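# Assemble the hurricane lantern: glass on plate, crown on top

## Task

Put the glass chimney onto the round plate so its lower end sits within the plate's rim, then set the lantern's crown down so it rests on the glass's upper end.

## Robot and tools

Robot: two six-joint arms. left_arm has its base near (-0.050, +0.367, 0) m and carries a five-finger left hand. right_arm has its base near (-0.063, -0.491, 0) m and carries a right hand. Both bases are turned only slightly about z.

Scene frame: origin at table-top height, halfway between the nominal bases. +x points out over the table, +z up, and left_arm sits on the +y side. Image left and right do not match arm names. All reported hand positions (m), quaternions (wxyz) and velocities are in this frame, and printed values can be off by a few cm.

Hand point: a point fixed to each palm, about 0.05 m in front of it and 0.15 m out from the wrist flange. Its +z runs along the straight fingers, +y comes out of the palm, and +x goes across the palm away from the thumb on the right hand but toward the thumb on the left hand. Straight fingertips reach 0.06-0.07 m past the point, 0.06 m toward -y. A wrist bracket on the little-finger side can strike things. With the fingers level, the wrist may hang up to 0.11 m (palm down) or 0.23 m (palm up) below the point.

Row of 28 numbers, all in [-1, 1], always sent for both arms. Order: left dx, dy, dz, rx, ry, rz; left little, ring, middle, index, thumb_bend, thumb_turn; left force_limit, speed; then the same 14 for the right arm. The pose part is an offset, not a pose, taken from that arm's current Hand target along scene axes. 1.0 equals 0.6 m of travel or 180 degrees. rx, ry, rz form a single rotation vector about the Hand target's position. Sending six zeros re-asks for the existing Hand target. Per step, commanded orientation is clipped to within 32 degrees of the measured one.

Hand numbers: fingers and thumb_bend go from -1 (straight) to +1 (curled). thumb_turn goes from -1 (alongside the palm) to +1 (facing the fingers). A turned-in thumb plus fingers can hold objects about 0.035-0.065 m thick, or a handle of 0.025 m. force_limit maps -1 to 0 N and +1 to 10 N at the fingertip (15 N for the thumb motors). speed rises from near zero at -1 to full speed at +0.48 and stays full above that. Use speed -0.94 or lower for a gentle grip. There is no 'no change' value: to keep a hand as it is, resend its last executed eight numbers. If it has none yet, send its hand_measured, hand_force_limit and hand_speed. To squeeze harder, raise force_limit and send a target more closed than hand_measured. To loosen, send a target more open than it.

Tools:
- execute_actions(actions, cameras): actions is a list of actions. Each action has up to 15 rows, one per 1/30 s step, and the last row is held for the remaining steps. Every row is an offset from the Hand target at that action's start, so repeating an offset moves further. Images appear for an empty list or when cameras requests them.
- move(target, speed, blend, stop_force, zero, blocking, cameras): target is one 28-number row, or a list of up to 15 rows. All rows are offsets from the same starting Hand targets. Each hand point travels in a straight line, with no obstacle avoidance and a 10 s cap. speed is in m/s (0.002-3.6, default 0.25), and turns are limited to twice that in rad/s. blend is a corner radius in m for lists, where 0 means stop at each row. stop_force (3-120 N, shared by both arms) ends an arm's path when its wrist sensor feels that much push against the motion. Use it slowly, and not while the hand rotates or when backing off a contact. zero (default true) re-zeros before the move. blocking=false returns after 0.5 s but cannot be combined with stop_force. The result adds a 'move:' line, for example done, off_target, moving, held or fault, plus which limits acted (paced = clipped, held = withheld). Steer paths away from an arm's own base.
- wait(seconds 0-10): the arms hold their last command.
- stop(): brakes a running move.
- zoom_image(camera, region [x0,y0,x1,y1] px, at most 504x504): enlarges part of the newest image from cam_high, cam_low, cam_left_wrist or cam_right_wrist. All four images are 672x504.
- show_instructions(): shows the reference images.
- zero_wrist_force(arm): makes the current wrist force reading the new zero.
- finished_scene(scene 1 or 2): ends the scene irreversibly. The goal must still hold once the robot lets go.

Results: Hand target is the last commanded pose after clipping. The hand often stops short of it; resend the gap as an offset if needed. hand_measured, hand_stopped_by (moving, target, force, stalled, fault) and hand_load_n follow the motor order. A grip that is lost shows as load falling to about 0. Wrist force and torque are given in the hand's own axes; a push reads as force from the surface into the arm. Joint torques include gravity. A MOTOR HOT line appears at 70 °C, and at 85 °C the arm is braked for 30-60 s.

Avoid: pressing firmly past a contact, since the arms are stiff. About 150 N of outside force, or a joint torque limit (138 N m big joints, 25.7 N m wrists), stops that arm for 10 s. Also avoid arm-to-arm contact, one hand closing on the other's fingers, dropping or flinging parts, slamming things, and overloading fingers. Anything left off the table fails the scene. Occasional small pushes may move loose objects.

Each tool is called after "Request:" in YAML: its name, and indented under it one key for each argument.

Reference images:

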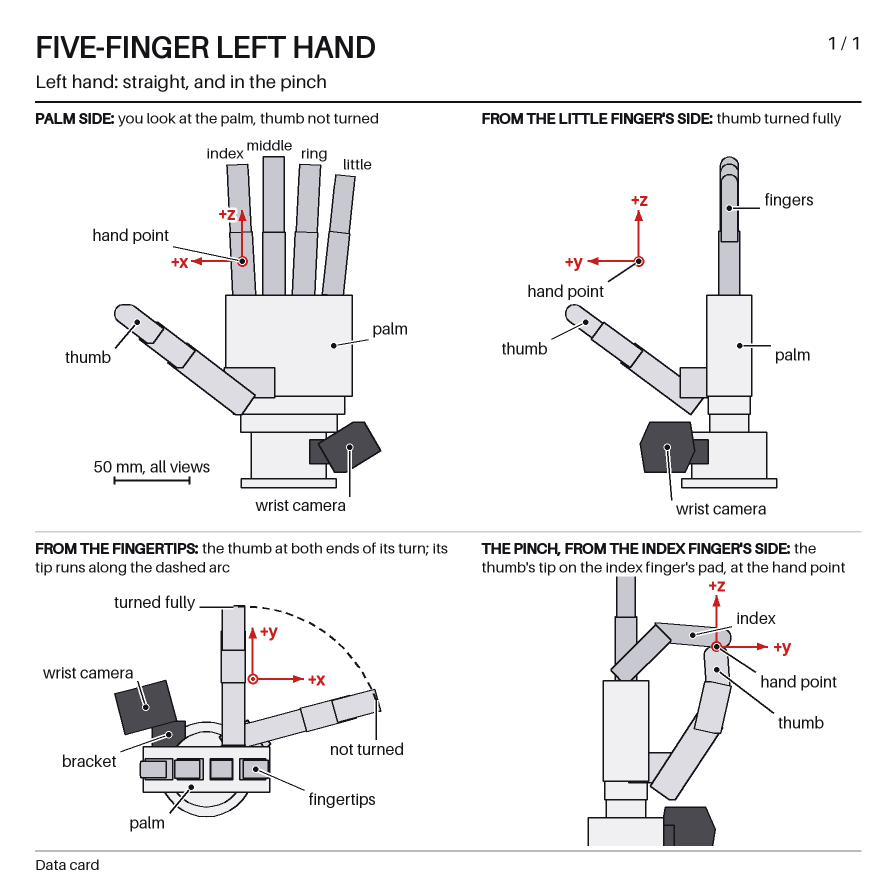

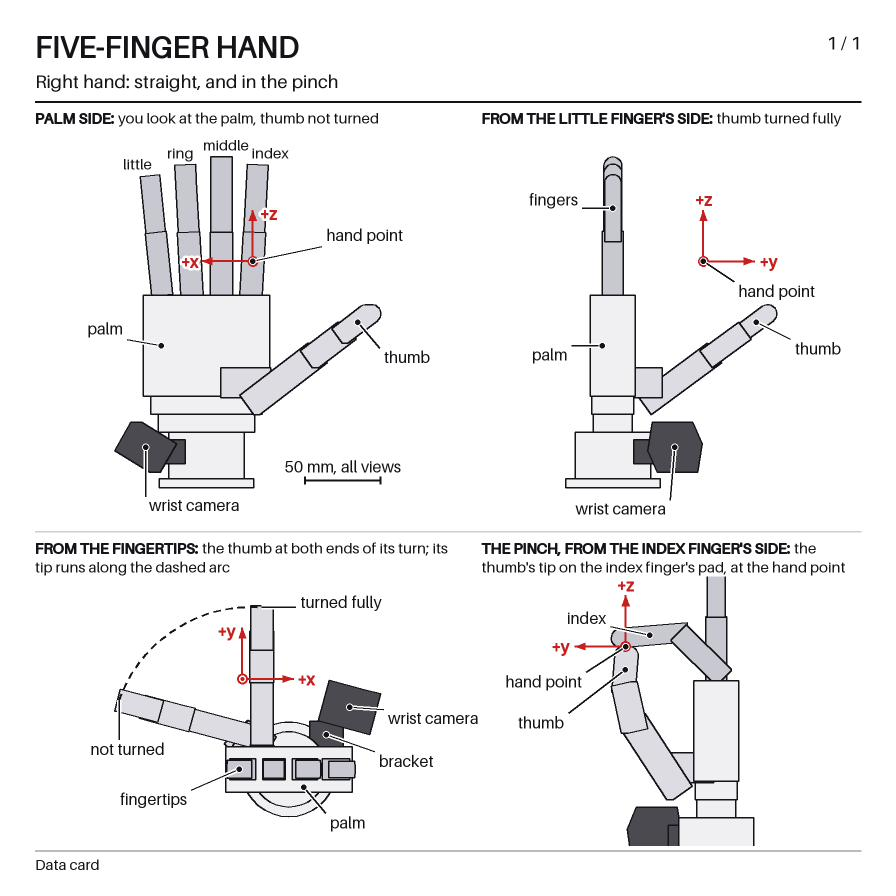

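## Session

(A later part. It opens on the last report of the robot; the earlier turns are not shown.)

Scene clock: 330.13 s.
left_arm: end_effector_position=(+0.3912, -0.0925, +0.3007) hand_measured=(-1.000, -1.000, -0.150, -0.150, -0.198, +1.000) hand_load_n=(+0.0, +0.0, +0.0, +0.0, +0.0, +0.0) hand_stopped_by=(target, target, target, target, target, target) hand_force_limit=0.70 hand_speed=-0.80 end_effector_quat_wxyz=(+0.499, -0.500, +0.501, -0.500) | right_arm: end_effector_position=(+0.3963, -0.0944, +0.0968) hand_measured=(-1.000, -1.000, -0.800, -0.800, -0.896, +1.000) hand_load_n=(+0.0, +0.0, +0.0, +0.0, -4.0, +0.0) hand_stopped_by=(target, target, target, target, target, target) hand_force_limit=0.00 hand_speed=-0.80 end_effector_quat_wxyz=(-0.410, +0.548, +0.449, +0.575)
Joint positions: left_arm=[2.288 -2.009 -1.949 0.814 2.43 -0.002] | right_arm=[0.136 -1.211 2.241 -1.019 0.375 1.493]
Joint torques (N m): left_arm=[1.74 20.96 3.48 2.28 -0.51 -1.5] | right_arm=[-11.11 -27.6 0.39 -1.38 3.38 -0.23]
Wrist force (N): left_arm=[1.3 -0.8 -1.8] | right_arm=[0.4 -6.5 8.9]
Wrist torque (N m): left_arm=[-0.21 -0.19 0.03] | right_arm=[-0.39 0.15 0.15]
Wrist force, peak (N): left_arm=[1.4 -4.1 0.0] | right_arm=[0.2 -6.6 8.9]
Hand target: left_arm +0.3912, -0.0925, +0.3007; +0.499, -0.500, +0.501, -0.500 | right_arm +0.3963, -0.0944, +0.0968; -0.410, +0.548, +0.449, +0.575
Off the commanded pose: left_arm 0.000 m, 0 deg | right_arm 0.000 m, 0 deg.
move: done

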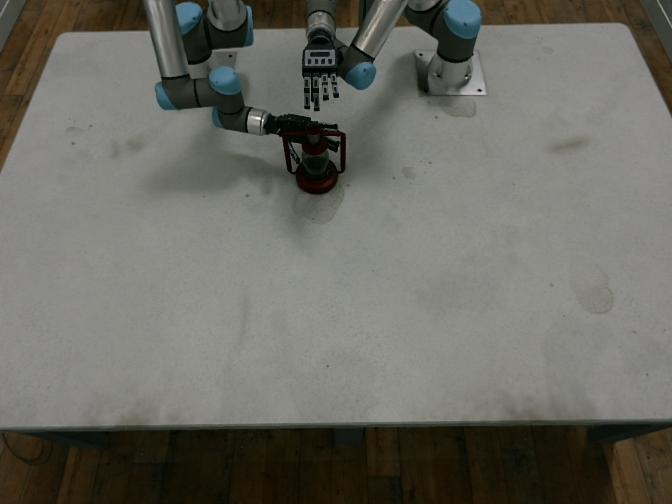

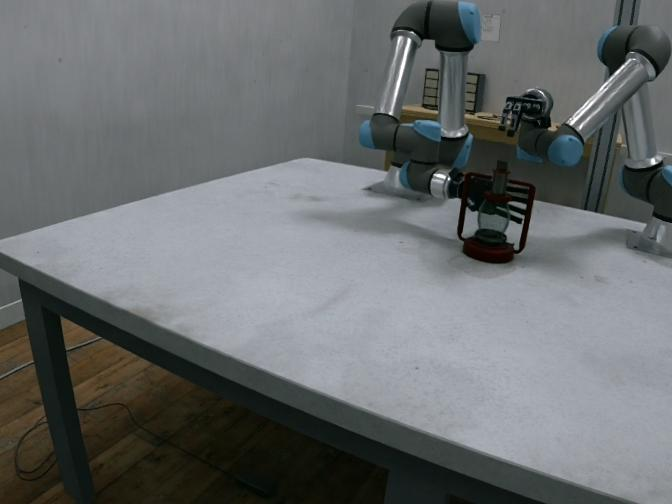

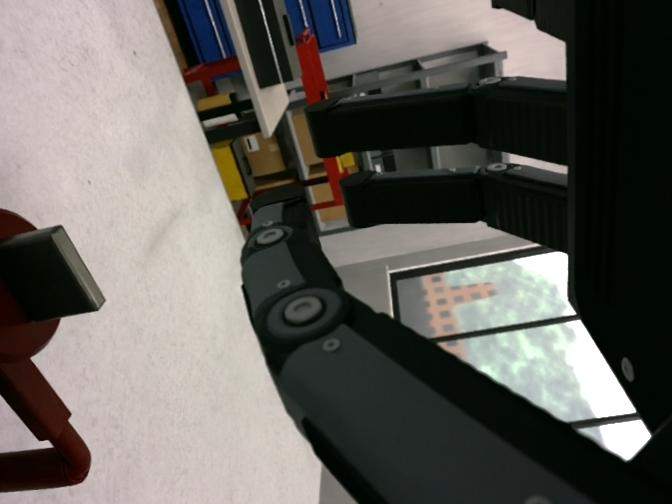

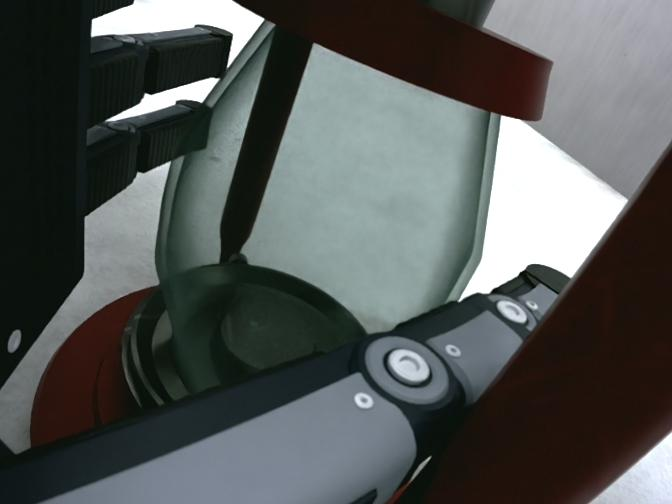

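Request:
move:
  target: [0,0,0,0,0,0,-1,-1,-0.15,-0.15,-0.2,1,0.7,-0.8,0,0,0,0,0,0,-1,-1,-0.8,-0.8,-0.82,1,0.0,-0.8]

Request:
move:
  target:
    - [0,0,0,0,0,0,-1,-1,-0.15,-0.15,-0.2,1,0.7,-0.8,-0.05,-0.0385,0,0,0,0,-1,-1,-0.8,-0.8,-0.82,1,0.0,-0.8]
    - [0,0,0,0,0,0,-1,-1,-0.15,-0.15,-0.2,1,0.7,-0.8,-0.15,-0.05,0,0,0,0,-1,-1,-0.8,-0.8,-0.82,1,0.0,-0.8]
  speed: 0.04
  blend: 0.005
  stop_force: 5
  cameras: ["cam_high","cam_low","cam_right_wrist"]

Request:
zoom_image:
  camera: "cam_low"
  region: [450, 170, 530, 270]

Request:
zoom_image:
  camera: "cam_high"
  region: [280, 120, 350, 200]

Scene clock: 332.20 s.
left_arm: end_effector_position=(+0.3912, -0.0925, +0.3007) hand_measured=(-1.000, -1.000, -0.150, -0.150, -0.198, +1.000) hand_load_n=(+0.0, +0.0, +0.0, +0.0, +0.0, +0.0) hand_stopped_by=(target, target, target, target, target, target) hand_force_limit=0.70 hand_speed=-0.80 end_effector_quat_wxyz=(+0.499, -0.500, +0.501, -0.500) | right_arm: end_effector_position=(+0.3963, -0.0944, +0.0968) hand_measured=(-1.000, -1.000, -0.800, -0.800, -0.820, +1.000) hand_load_n=(+0.0, +0.0, +0.0, +0.0, +0.0, +0.5) hand_stopped_by=(target, target, target, target, target, target) hand_force_limit=0.00 hand_speed=-0.80 end_effector_quat_wxyz=(-0.410, +0.548, +0.449, +0.575)
Joint positions: left_arm=[2.288 -2.009 -1.949 0.814 2.43 -0.002] | right_arm=[0.136 -1.211 2.241 -1.019 0.375 1.493]
Joint torques (N m): left_arm=[7.06 21.87 3.48 -1.05 -1.81 -1.51] | right_arm=[-1.68 -25.85 0.96 -1.24 -1.49 -0.27]
Wrist force (N): left_arm=[1.4 -0.4 -1.9] | right_arm=[0.2 -1.0 0.1]
Wrist torque (N m): left_arm=[-0.14 -0.21 0.03] | right_arm=[-0.12 0.25 0.18]
Wrist force, peak (N): left_arm=[1.8 -0.5 -1.7] | right_arm=[0.3 -6.9 8.7]
Hand target: left_arm +0.3912, -0.0925, +0.3007; +0.499, -0.500, +0.501, -0.500 | right_arm +0.3963, -0.0944, +0.0968; -0.410, +0.548, +0.449, +0.575
Off the commanded pose: left_arm 0.000 m, 0 deg | right_arm 0.000 m, 0 deg.
move: done

Scene clock: 333.73 s.
left_arm: end_effector_position=(+0.3912, -0.0925, +0.3007) hand_measured=(-1.000, -1.000, -0.150, -0.150, -0.198, +1.000) hand_load_n=(+0.0, +0.0, +0.0, +0.0, +0.5, +0.0) hand_stopped_by=(target, target, target, target, target, target) hand_force_limit=0.70 hand_speed=-0.80 end_effector_quat_wxyz=(+0.499, -0.500, +0.501, -0.500) | right_arm: end_effector_position=(+0.3832, -0.1043, +0.0968) hand_measured=(-1.000, -1.000, -0.800, -0.800, -0.816, +1.000) hand_load_n=(+0.0, +0.0, +0.0, +0.0, -10.5, -1.5) hand_stopped_by=(target, target, target, target, target, target) hand_force_limit=0.00 hand_speed=-0.80 end_effector_quat_wxyz=(-0.410, +0.548, +0.449, +0.574)
Joint positions: left_arm=[2.288 -2.009 -1.949 0.814 2.43 -0.002] | right_arm=[0.111 -1.238 2.287 -1.037 0.349 1.492]
Joint torques (N m): left_arm=[6.98 21.93 3.19 -1.3 -1.72 -1.51] | right_arm=[-15.49 -32.82 -0.33 -2.12 1.16 1.18]
Wrist force (N): left_arm=[1.5 -0.6 -1.8] | right_arm=[1.7 -11.6 11.9]
Wrist torque (N m): left_arm=[-0.18 -0.23 0.04] | right_arm=[-0.38 0.07 0.08]
Wrist force, peak (N): left_arm=[1.4 -0.5 -2.0] | right_arm=[0.5 -16.1 10.3]
Hand target: left_arm +0.3912, -0.0925, +0.3007; +0.499, -0.500, +0.501, -0.500 | right_arm +0.3832, -0.1043, +0.0968; -0.410, +0.548, +0.449, +0.574 (not the last commanded pose)
Off the commanded pose: left_arm 0.000 m, 0 deg | right_arm 0.080 m, 0 deg.
move: contact (right_arm); path passed 0 of 2 targets
Images, in order (width x height): cam_high 672x504, cam_low 672x504, cam_right_wrist 672x504.

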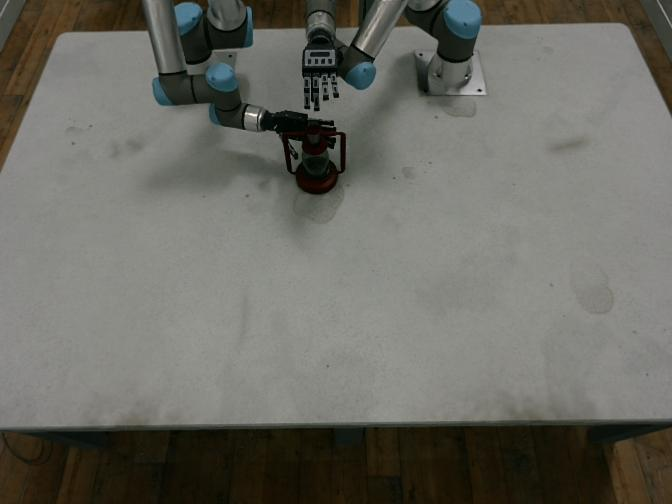

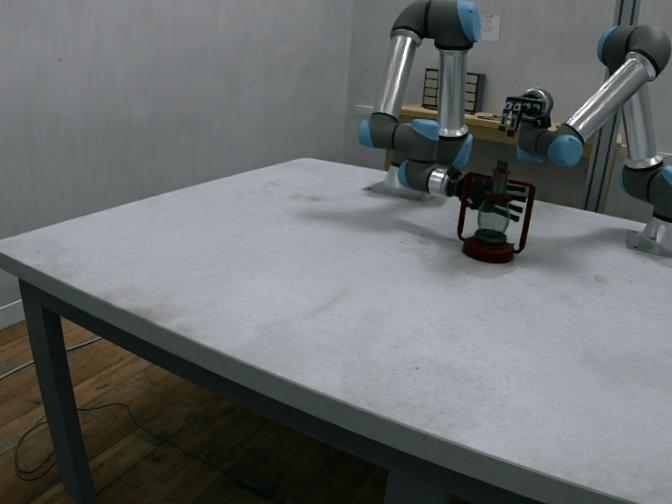

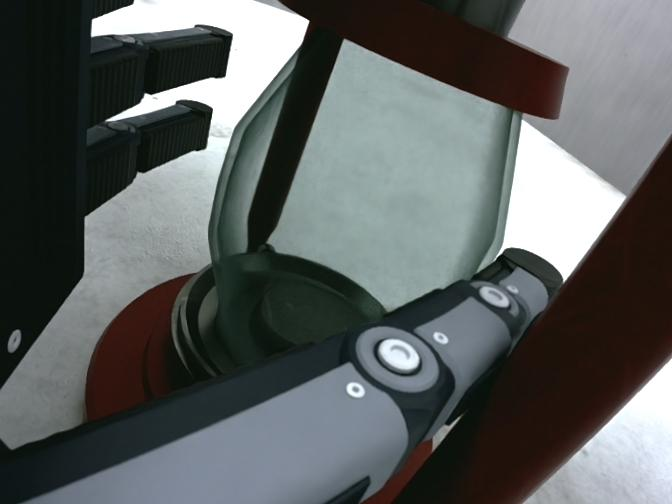

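Scaled by 5.040.

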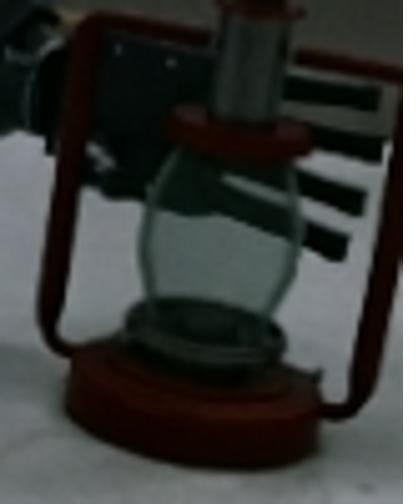

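Scaled by 6.300.

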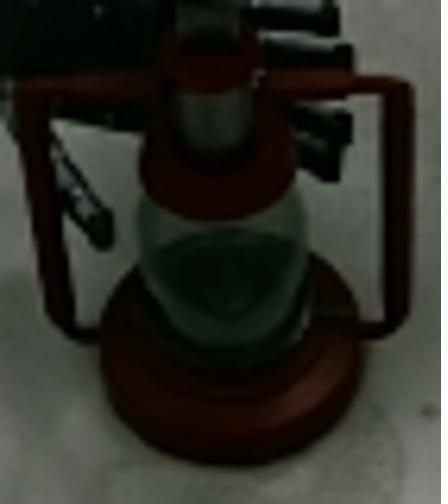

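Request:
move:
  target: [0,0,0,0,0,0,-1,-1,-0.15,-0.15,-0.2,1,0.7,-0.8,-0.02,0.002,0,0,0,0,-1,-1,-0.8,-0.8,-0.82,1,0.0,-0.8]
  speed: 0.04
  stop_force: 5
  cameras: ["cam_high","cam_right_wrist"]

Request:
zoom_image:
  camera: "cam_high"
  region: [280, 120, 350, 200]

Scene clock: 335.37 s.
left_arm: end_effector_position=(+0.3912, -0.0925, +0.3007) hand_measured=(-1.000, -1.000, -0.150, -0.150, -0.198, +1.000) hand_load_n=(+0.0, +0.0, +0.0, +0.0, +0.0, +0.0) hand_stopped_by=(target, target, target, target, target, target) hand_force_limit=0.70 hand_speed=-0.80 end_effector_quat_wxyz=(+0.499, -0.500, +0.501, -0.500) | right_arm: end_effector_position=(+0.3822, -0.1042, +0.0968) hand_measured=(-1.000, -1.000, -0.800, -0.800, -0.818, +1.000) hand_load_n=(+0.0, +0.0, +0.0, +0.0, -6.0, -0.5) hand_stopped_by=(target, target, target, target, target, target) hand_force_limit=0.00 hand_speed=-0.80 end_effector_quat_wxyz=(-0.410, +0.548, +0.449, +0.574)
Joint positions: left_arm=[2.288 -2.009 -1.949 0.814 2.43 -0.002] | right_arm=[0.112 -1.239 2.289 -1.038 0.35 1.492]
Joint torques (N m): left_arm=[6.55 21.53 3.47 -1.3 -1.81 -1.48] | right_arm=[-6.97 -18.72 -11.57 0.53 3.02 1.03]
Wrist force (N): left_arm=[1.4 -0.2 -1.4] | right_arm=[0.6 -9.5 5.7]
Wrist torque (N m): left_arm=[-0.13 -0.20 0.02] | right_arm=[-0.44 0.19 0.10]
Wrist force, peak (N): left_arm=[1.5 -0.7 -1.9] | right_arm=[1.7 -12.1 12.0]
Hand target: left_arm +0.3912, -0.0925, +0.3007; +0.499, -0.500, +0.501, -0.500 | right_arm +0.3822, -0.1042, +0.0968; -0.410, +0.548, +0.449, +0.574 (not the last commanded pose)
Off the commanded pose: left_arm 0.000 m, 0 deg | right_arm 0.011 m, 0 deg.
move: contact (right_arm)
Images, in order (width x height): cam_high 672x504, cam_right_wrist 672x504.

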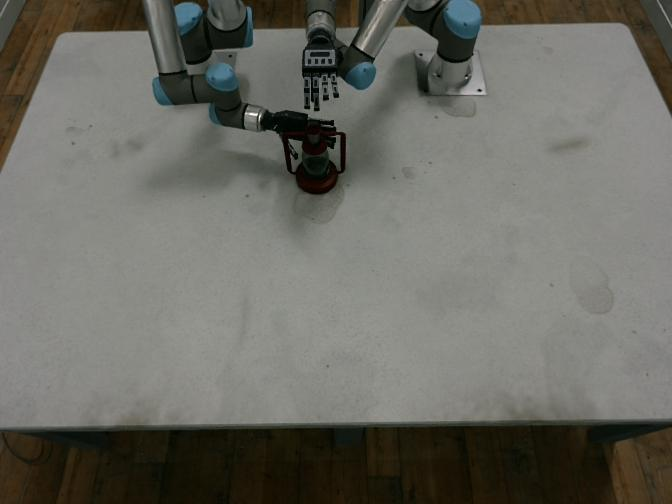

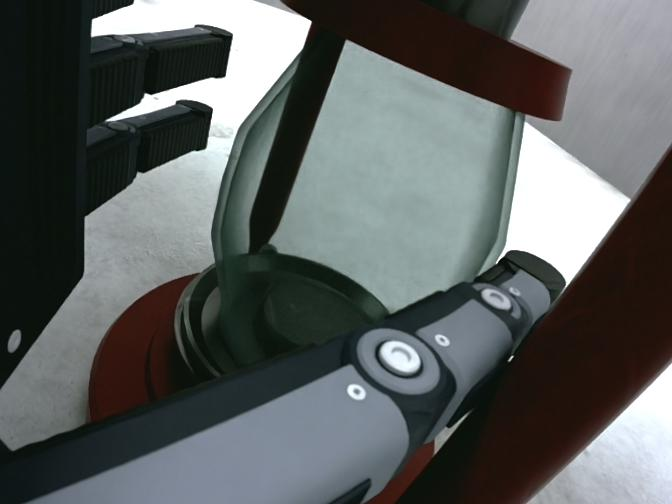

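Scaled by 6.300.

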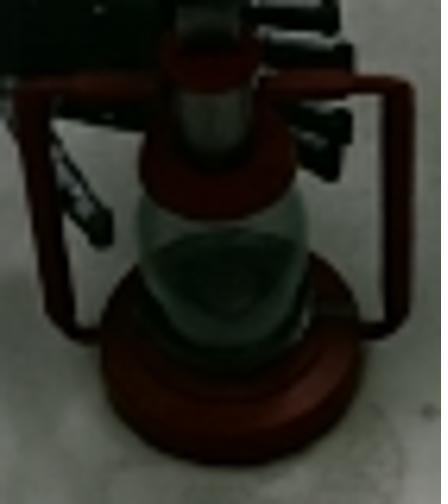

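Request:
move:
  target: [0,0,0,0,0,0,-1,-1,-0.15,-0.15,-0.2,1,0.7,-0.8,-0.012,0.001,0,0,0,0,-1,-1,-0.8,-0.8,-0.82,1,0.0,-0.8]
  speed: 0.03

Scene clock: 337.40 s.
left_arm: end_effector_position=(+0.3912, -0.0925, +0.3007) hand_measured=(-1.000, -1.000, -0.150, -0.150, -0.198, +1.000) hand_load_n=(+0.0, +0.0, +0.0, +0.0, +0.5, +0.0) hand_stopped_by=(target, target, target, target, target, target) hand_force_limit=0.70 hand_speed=-0.80 end_effector_quat_wxyz=(+0.499, -0.500, +0.501, -0.500) | right_arm: end_effector_position=(+0.3749, -0.1036, +0.0967) hand_measured=(-1.000, -1.000, -0.800, -0.800, -0.820, +1.000) hand_load_n=(+0.0, +0.0, +0.0, +0.0, +0.0, +0.5) hand_stopped_by=(target, target, target, target, target, target) hand_force_limit=0.00 hand_speed=-0.80 end_effector_quat_wxyz=(-0.410, +0.548, +0.449, +0.574)
Joint positions: left_arm=[2.288 -2.009 -1.949 0.814 2.43 -0.002] | right_arm=[0.115 -1.25 2.307 -1.046 0.354 1.493]
Joint torques (N m): left_arm=[6.78 21.75 3.1 -1.21 -1.8 -1.49] | right_arm=[0 -18.1 -20.36 -0.86 0.73 1.57]
Wrist force (N): left_arm=[1.5 -0.7 -1.7] | right_arm=[0.4 -1.3 0.0]
Wrist torque (N m): left_arm=[-0.18 -0.22 0.04] | right_arm=[-0.14 0.20 0.20]
Wrist force, peak (N): left_arm=[1.6 -0.5 -2.0] | right_arm=[0.6 -9.6 5.9]
Hand target: left_arm +0.3912, -0.0925, +0.3007; +0.499, -0.500, +0.501, -0.500 | right_arm +0.3750, -0.1036, +0.0968; -0.410, +0.548, +0.449, +0.574
Off the commanded pose: left_arm 0.000 m, 0 deg | right_arm 0.000 m, 0 deg.
move: done

Free. Now retreat −X.

Request:
move:
  target: [0,0,0,0,0,0,-1,-1,-0.15,-0.15,-0.2,1,0.7,-0.8,-0.15,-0.02,0,0,0,0,-1,-1,-0.8,-0.8,-0.82,1,0.0,-0.8]
  speed: 0.06
  stop_force: 5
  cameras: ["cam_high","cam_low","cam_right_wrist"]

Request:
zoom_image:
  camera: "cam_high"
  region: [280, 120, 350, 200]

Request:
zoom_image:
  camera: "cam_low"
  region: [450, 170, 530, 270]

Scene clock: 340.20 s.
left_arm: end_effector_position=(+0.3912, -0.0925, +0.3007) hand_measured=(-1.000, -1.000, -0.150, -0.150, -0.198, +1.000) hand_load_n=(+0.0, +0.0, +0.0, +0.0, +0.0, +0.0) hand_stopped_by=(target, target, target, target, target, target) hand_force_limit=0.70 hand_speed=-0.80 end_effector_quat_wxyz=(+0.499, -0.500, +0.501, -0.500) | right_arm: end_effector_position=(+0.2850, -0.1156, +0.0968) hand_measured=(-1.000, -1.000, -0.800, -0.800, -0.820, +1.000) hand_load_n=(+0.0, +0.0, +0.0, +0.0, +0.0, +0.5) hand_stopped_by=(target, target, target, target, target, target) hand_force_limit=0.00 hand_speed=-0.80 end_effector_quat_wxyz=(-0.410, +0.548, +0.449, +0.574)
Joint positions: left_arm=[2.288 -2.009 -1.949 0.814 2.43 -0.002] | right_arm=[0.099 -1.401 2.546 -1.133 0.337 1.492]
Joint torques (N m): left_arm=[7.02 22.5 3.45 -1.31 -1.79 -1.49] | right_arm=[7.17 -5.88 -19.18 1.5 1.76 1.93]
Wrist force (N): left_arm=[1.2 -0.4 -1.6] | right_arm=[0.7 -1.4 0.1]
Wrist torque (N m): left_arm=[-0.15 -0.18 0.01] | right_arm=[-0.17 0.17 0.21]
Wrist force, peak (N): left_arm=[1.4 -0.6 -1.9] | right_arm=[0.6 -2.0 -0.3]
Hand target: left_arm +0.3912, -0.0925, +0.3007; +0.499, -0.500, +0.501, -0.500 | right_arm +0.2850, -0.1156, +0.0968; -0.410, +0.548, +0.449, +0.574
Off the commanded pose: left_arm 0.000 m, 0 deg | right_arm 0.000 m, 0 deg.
move: done
Images, in order (width x height): cam_high 672x504, cam_low 672x504, cam_right_wrist 672x504.

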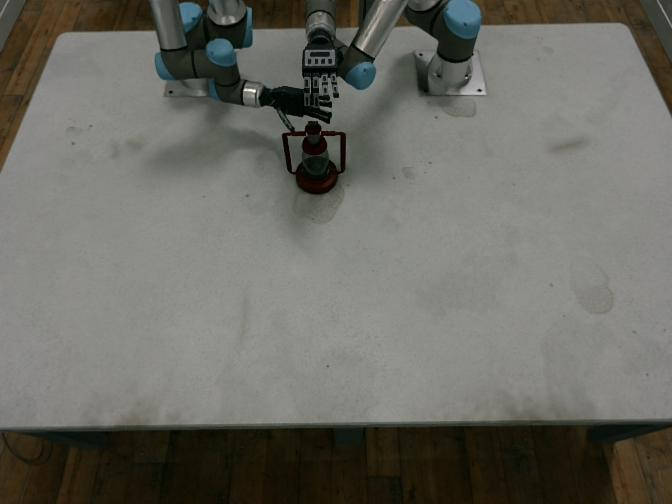

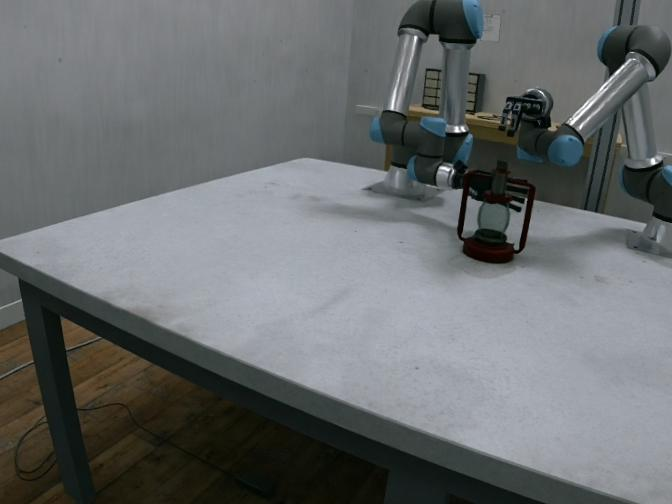

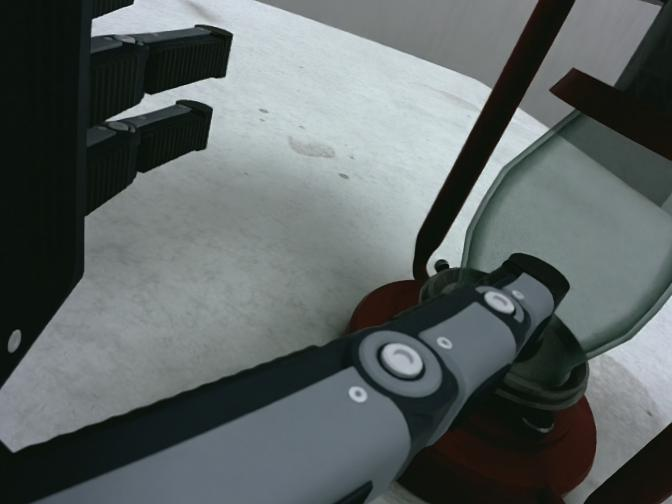

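Scaled by 6.300.

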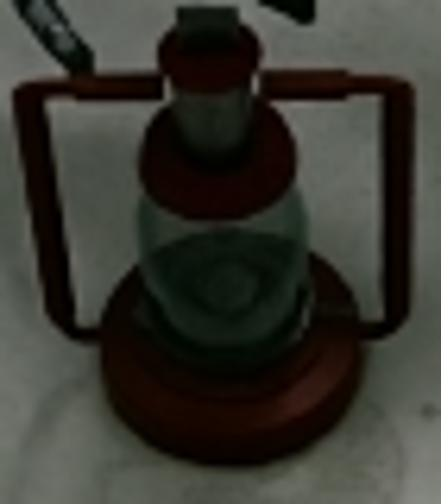

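Scaled by 5.040.

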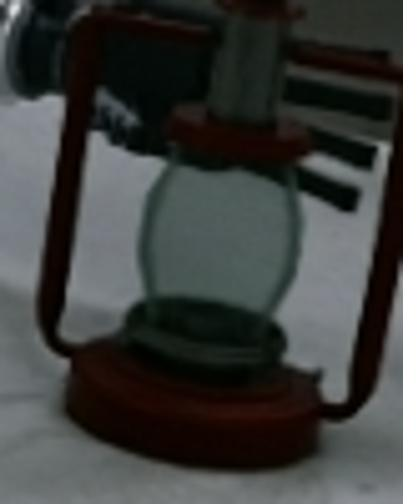

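Request:
zoom_image:
  camera: "cam_right_wrist"
  region: [340, 100, 672, 500]

Scaled by 1.260.

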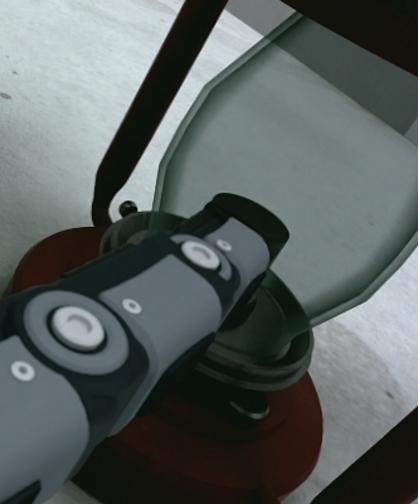

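Request:
move:
  target: [0,0,0,0,0,0,-1,-1,-0.15,-0.15,-0.2,1,0.7,-0.8,-0.02,-0.06,0.07,0,0,0,-1,-1,-0.8,-0.8,-1,0,0.0,0.0]
  speed: 0.12
  cameras: ["cam_right_wrist"]

Request:
zoom_image:
  camera: "cam_right_wrist"
  region: [340, 200, 640, 460]

Scene clock: 342.23 s.
left_arm: end_effector_position=(+0.3912, -0.0925, +0.3007) hand_measured=(-1.000, -1.000, -0.150, -0.150, -0.198, +1.000) hand_load_n=(+0.0, -0.5, +0.0, +0.0, +0.0, +0.0) hand_stopped_by=(target, target, target, target, target, target) hand_force_limit=0.70 hand_speed=-0.80 end_effector_quat_wxyz=(+0.499, -0.500, +0.501, -0.500) | right_arm: end_effector_position=(+0.2730, -0.1516, +0.1387) hand_measured=(-1.000, -1.000, -0.800, -0.800, -1.000, +0.000) hand_load_n=(+0.0, +0.0, +0.0, +0.0, +0.0, +0.0) hand_stopped_by=(target, target, target, target, target, target) hand_force_limit=0.00 hand_speed=0.00 end_effector_quat_wxyz=(-0.410, +0.548, +0.449, +0.574)
Joint positions: left_arm=[2.288 -2.009 -1.949 0.814 2.43 -0.002] | right_arm=[-0.069 -1.629 2.586 -0.933 0.169 1.479]
Joint torques (N m): left_arm=[7.31 22.68 3.32 -1.21 -1.73 -1.59] | right_arm=[-6.85 -15.93 -16.4 -0.96 -1.01 1.94]
Wrist force (N): left_arm=[1.5 -0.8 -1.6] | right_arm=[0.2 -1.6 0.2]
Wrist torque (N m): left_arm=[-0.21 -0.21 0.03] | right_arm=[-0.14 0.25 0.20]
Wrist force, peak (N): left_arm=[1.5 -0.5 -1.9] | right_arm=[0.8 -1.8 -0.6]
Hand target: left_arm +0.3912, -0.0925, +0.3007; +0.499, -0.500, +0.501, -0.500 | right_arm +0.2730, -0.1516, +0.1388; -0.410, +0.548, +0.449, +0.574
Off the commanded pose: left_arm 0.000 m, 0 deg | right_arm 0.000 m, 0 deg.
move: done
Images, in order (width x height): cam_right_wrist 672x504.

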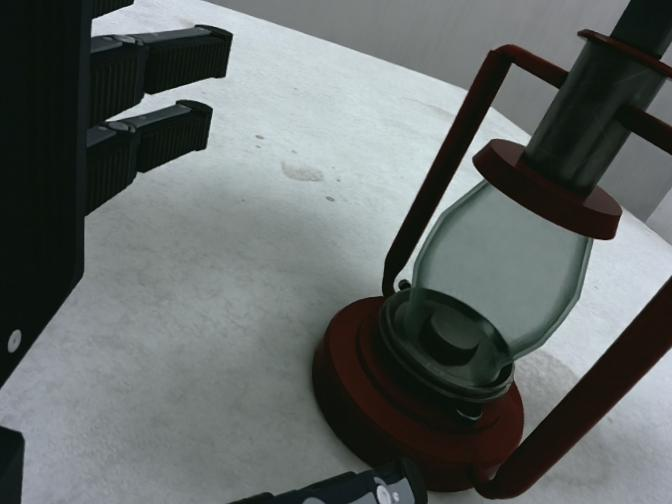

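Scaled by 1.680.

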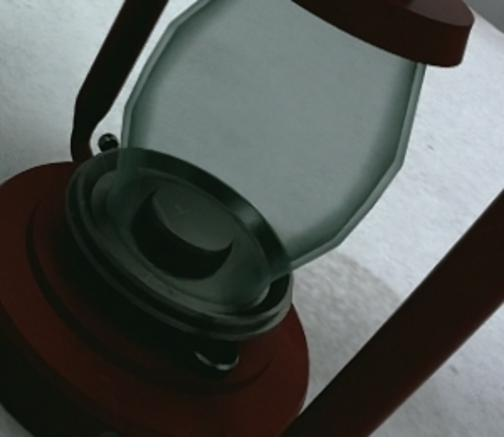

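Request:
zoom_image:
  camera: "cam_right_wrist"
  region: [370, 270, 540, 420]

Scaled by 2.965.

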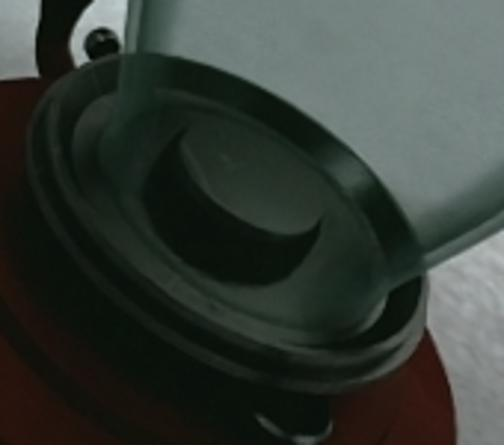

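Request:
finished_scene:
  scene: 1

The scene is finished: the task was done.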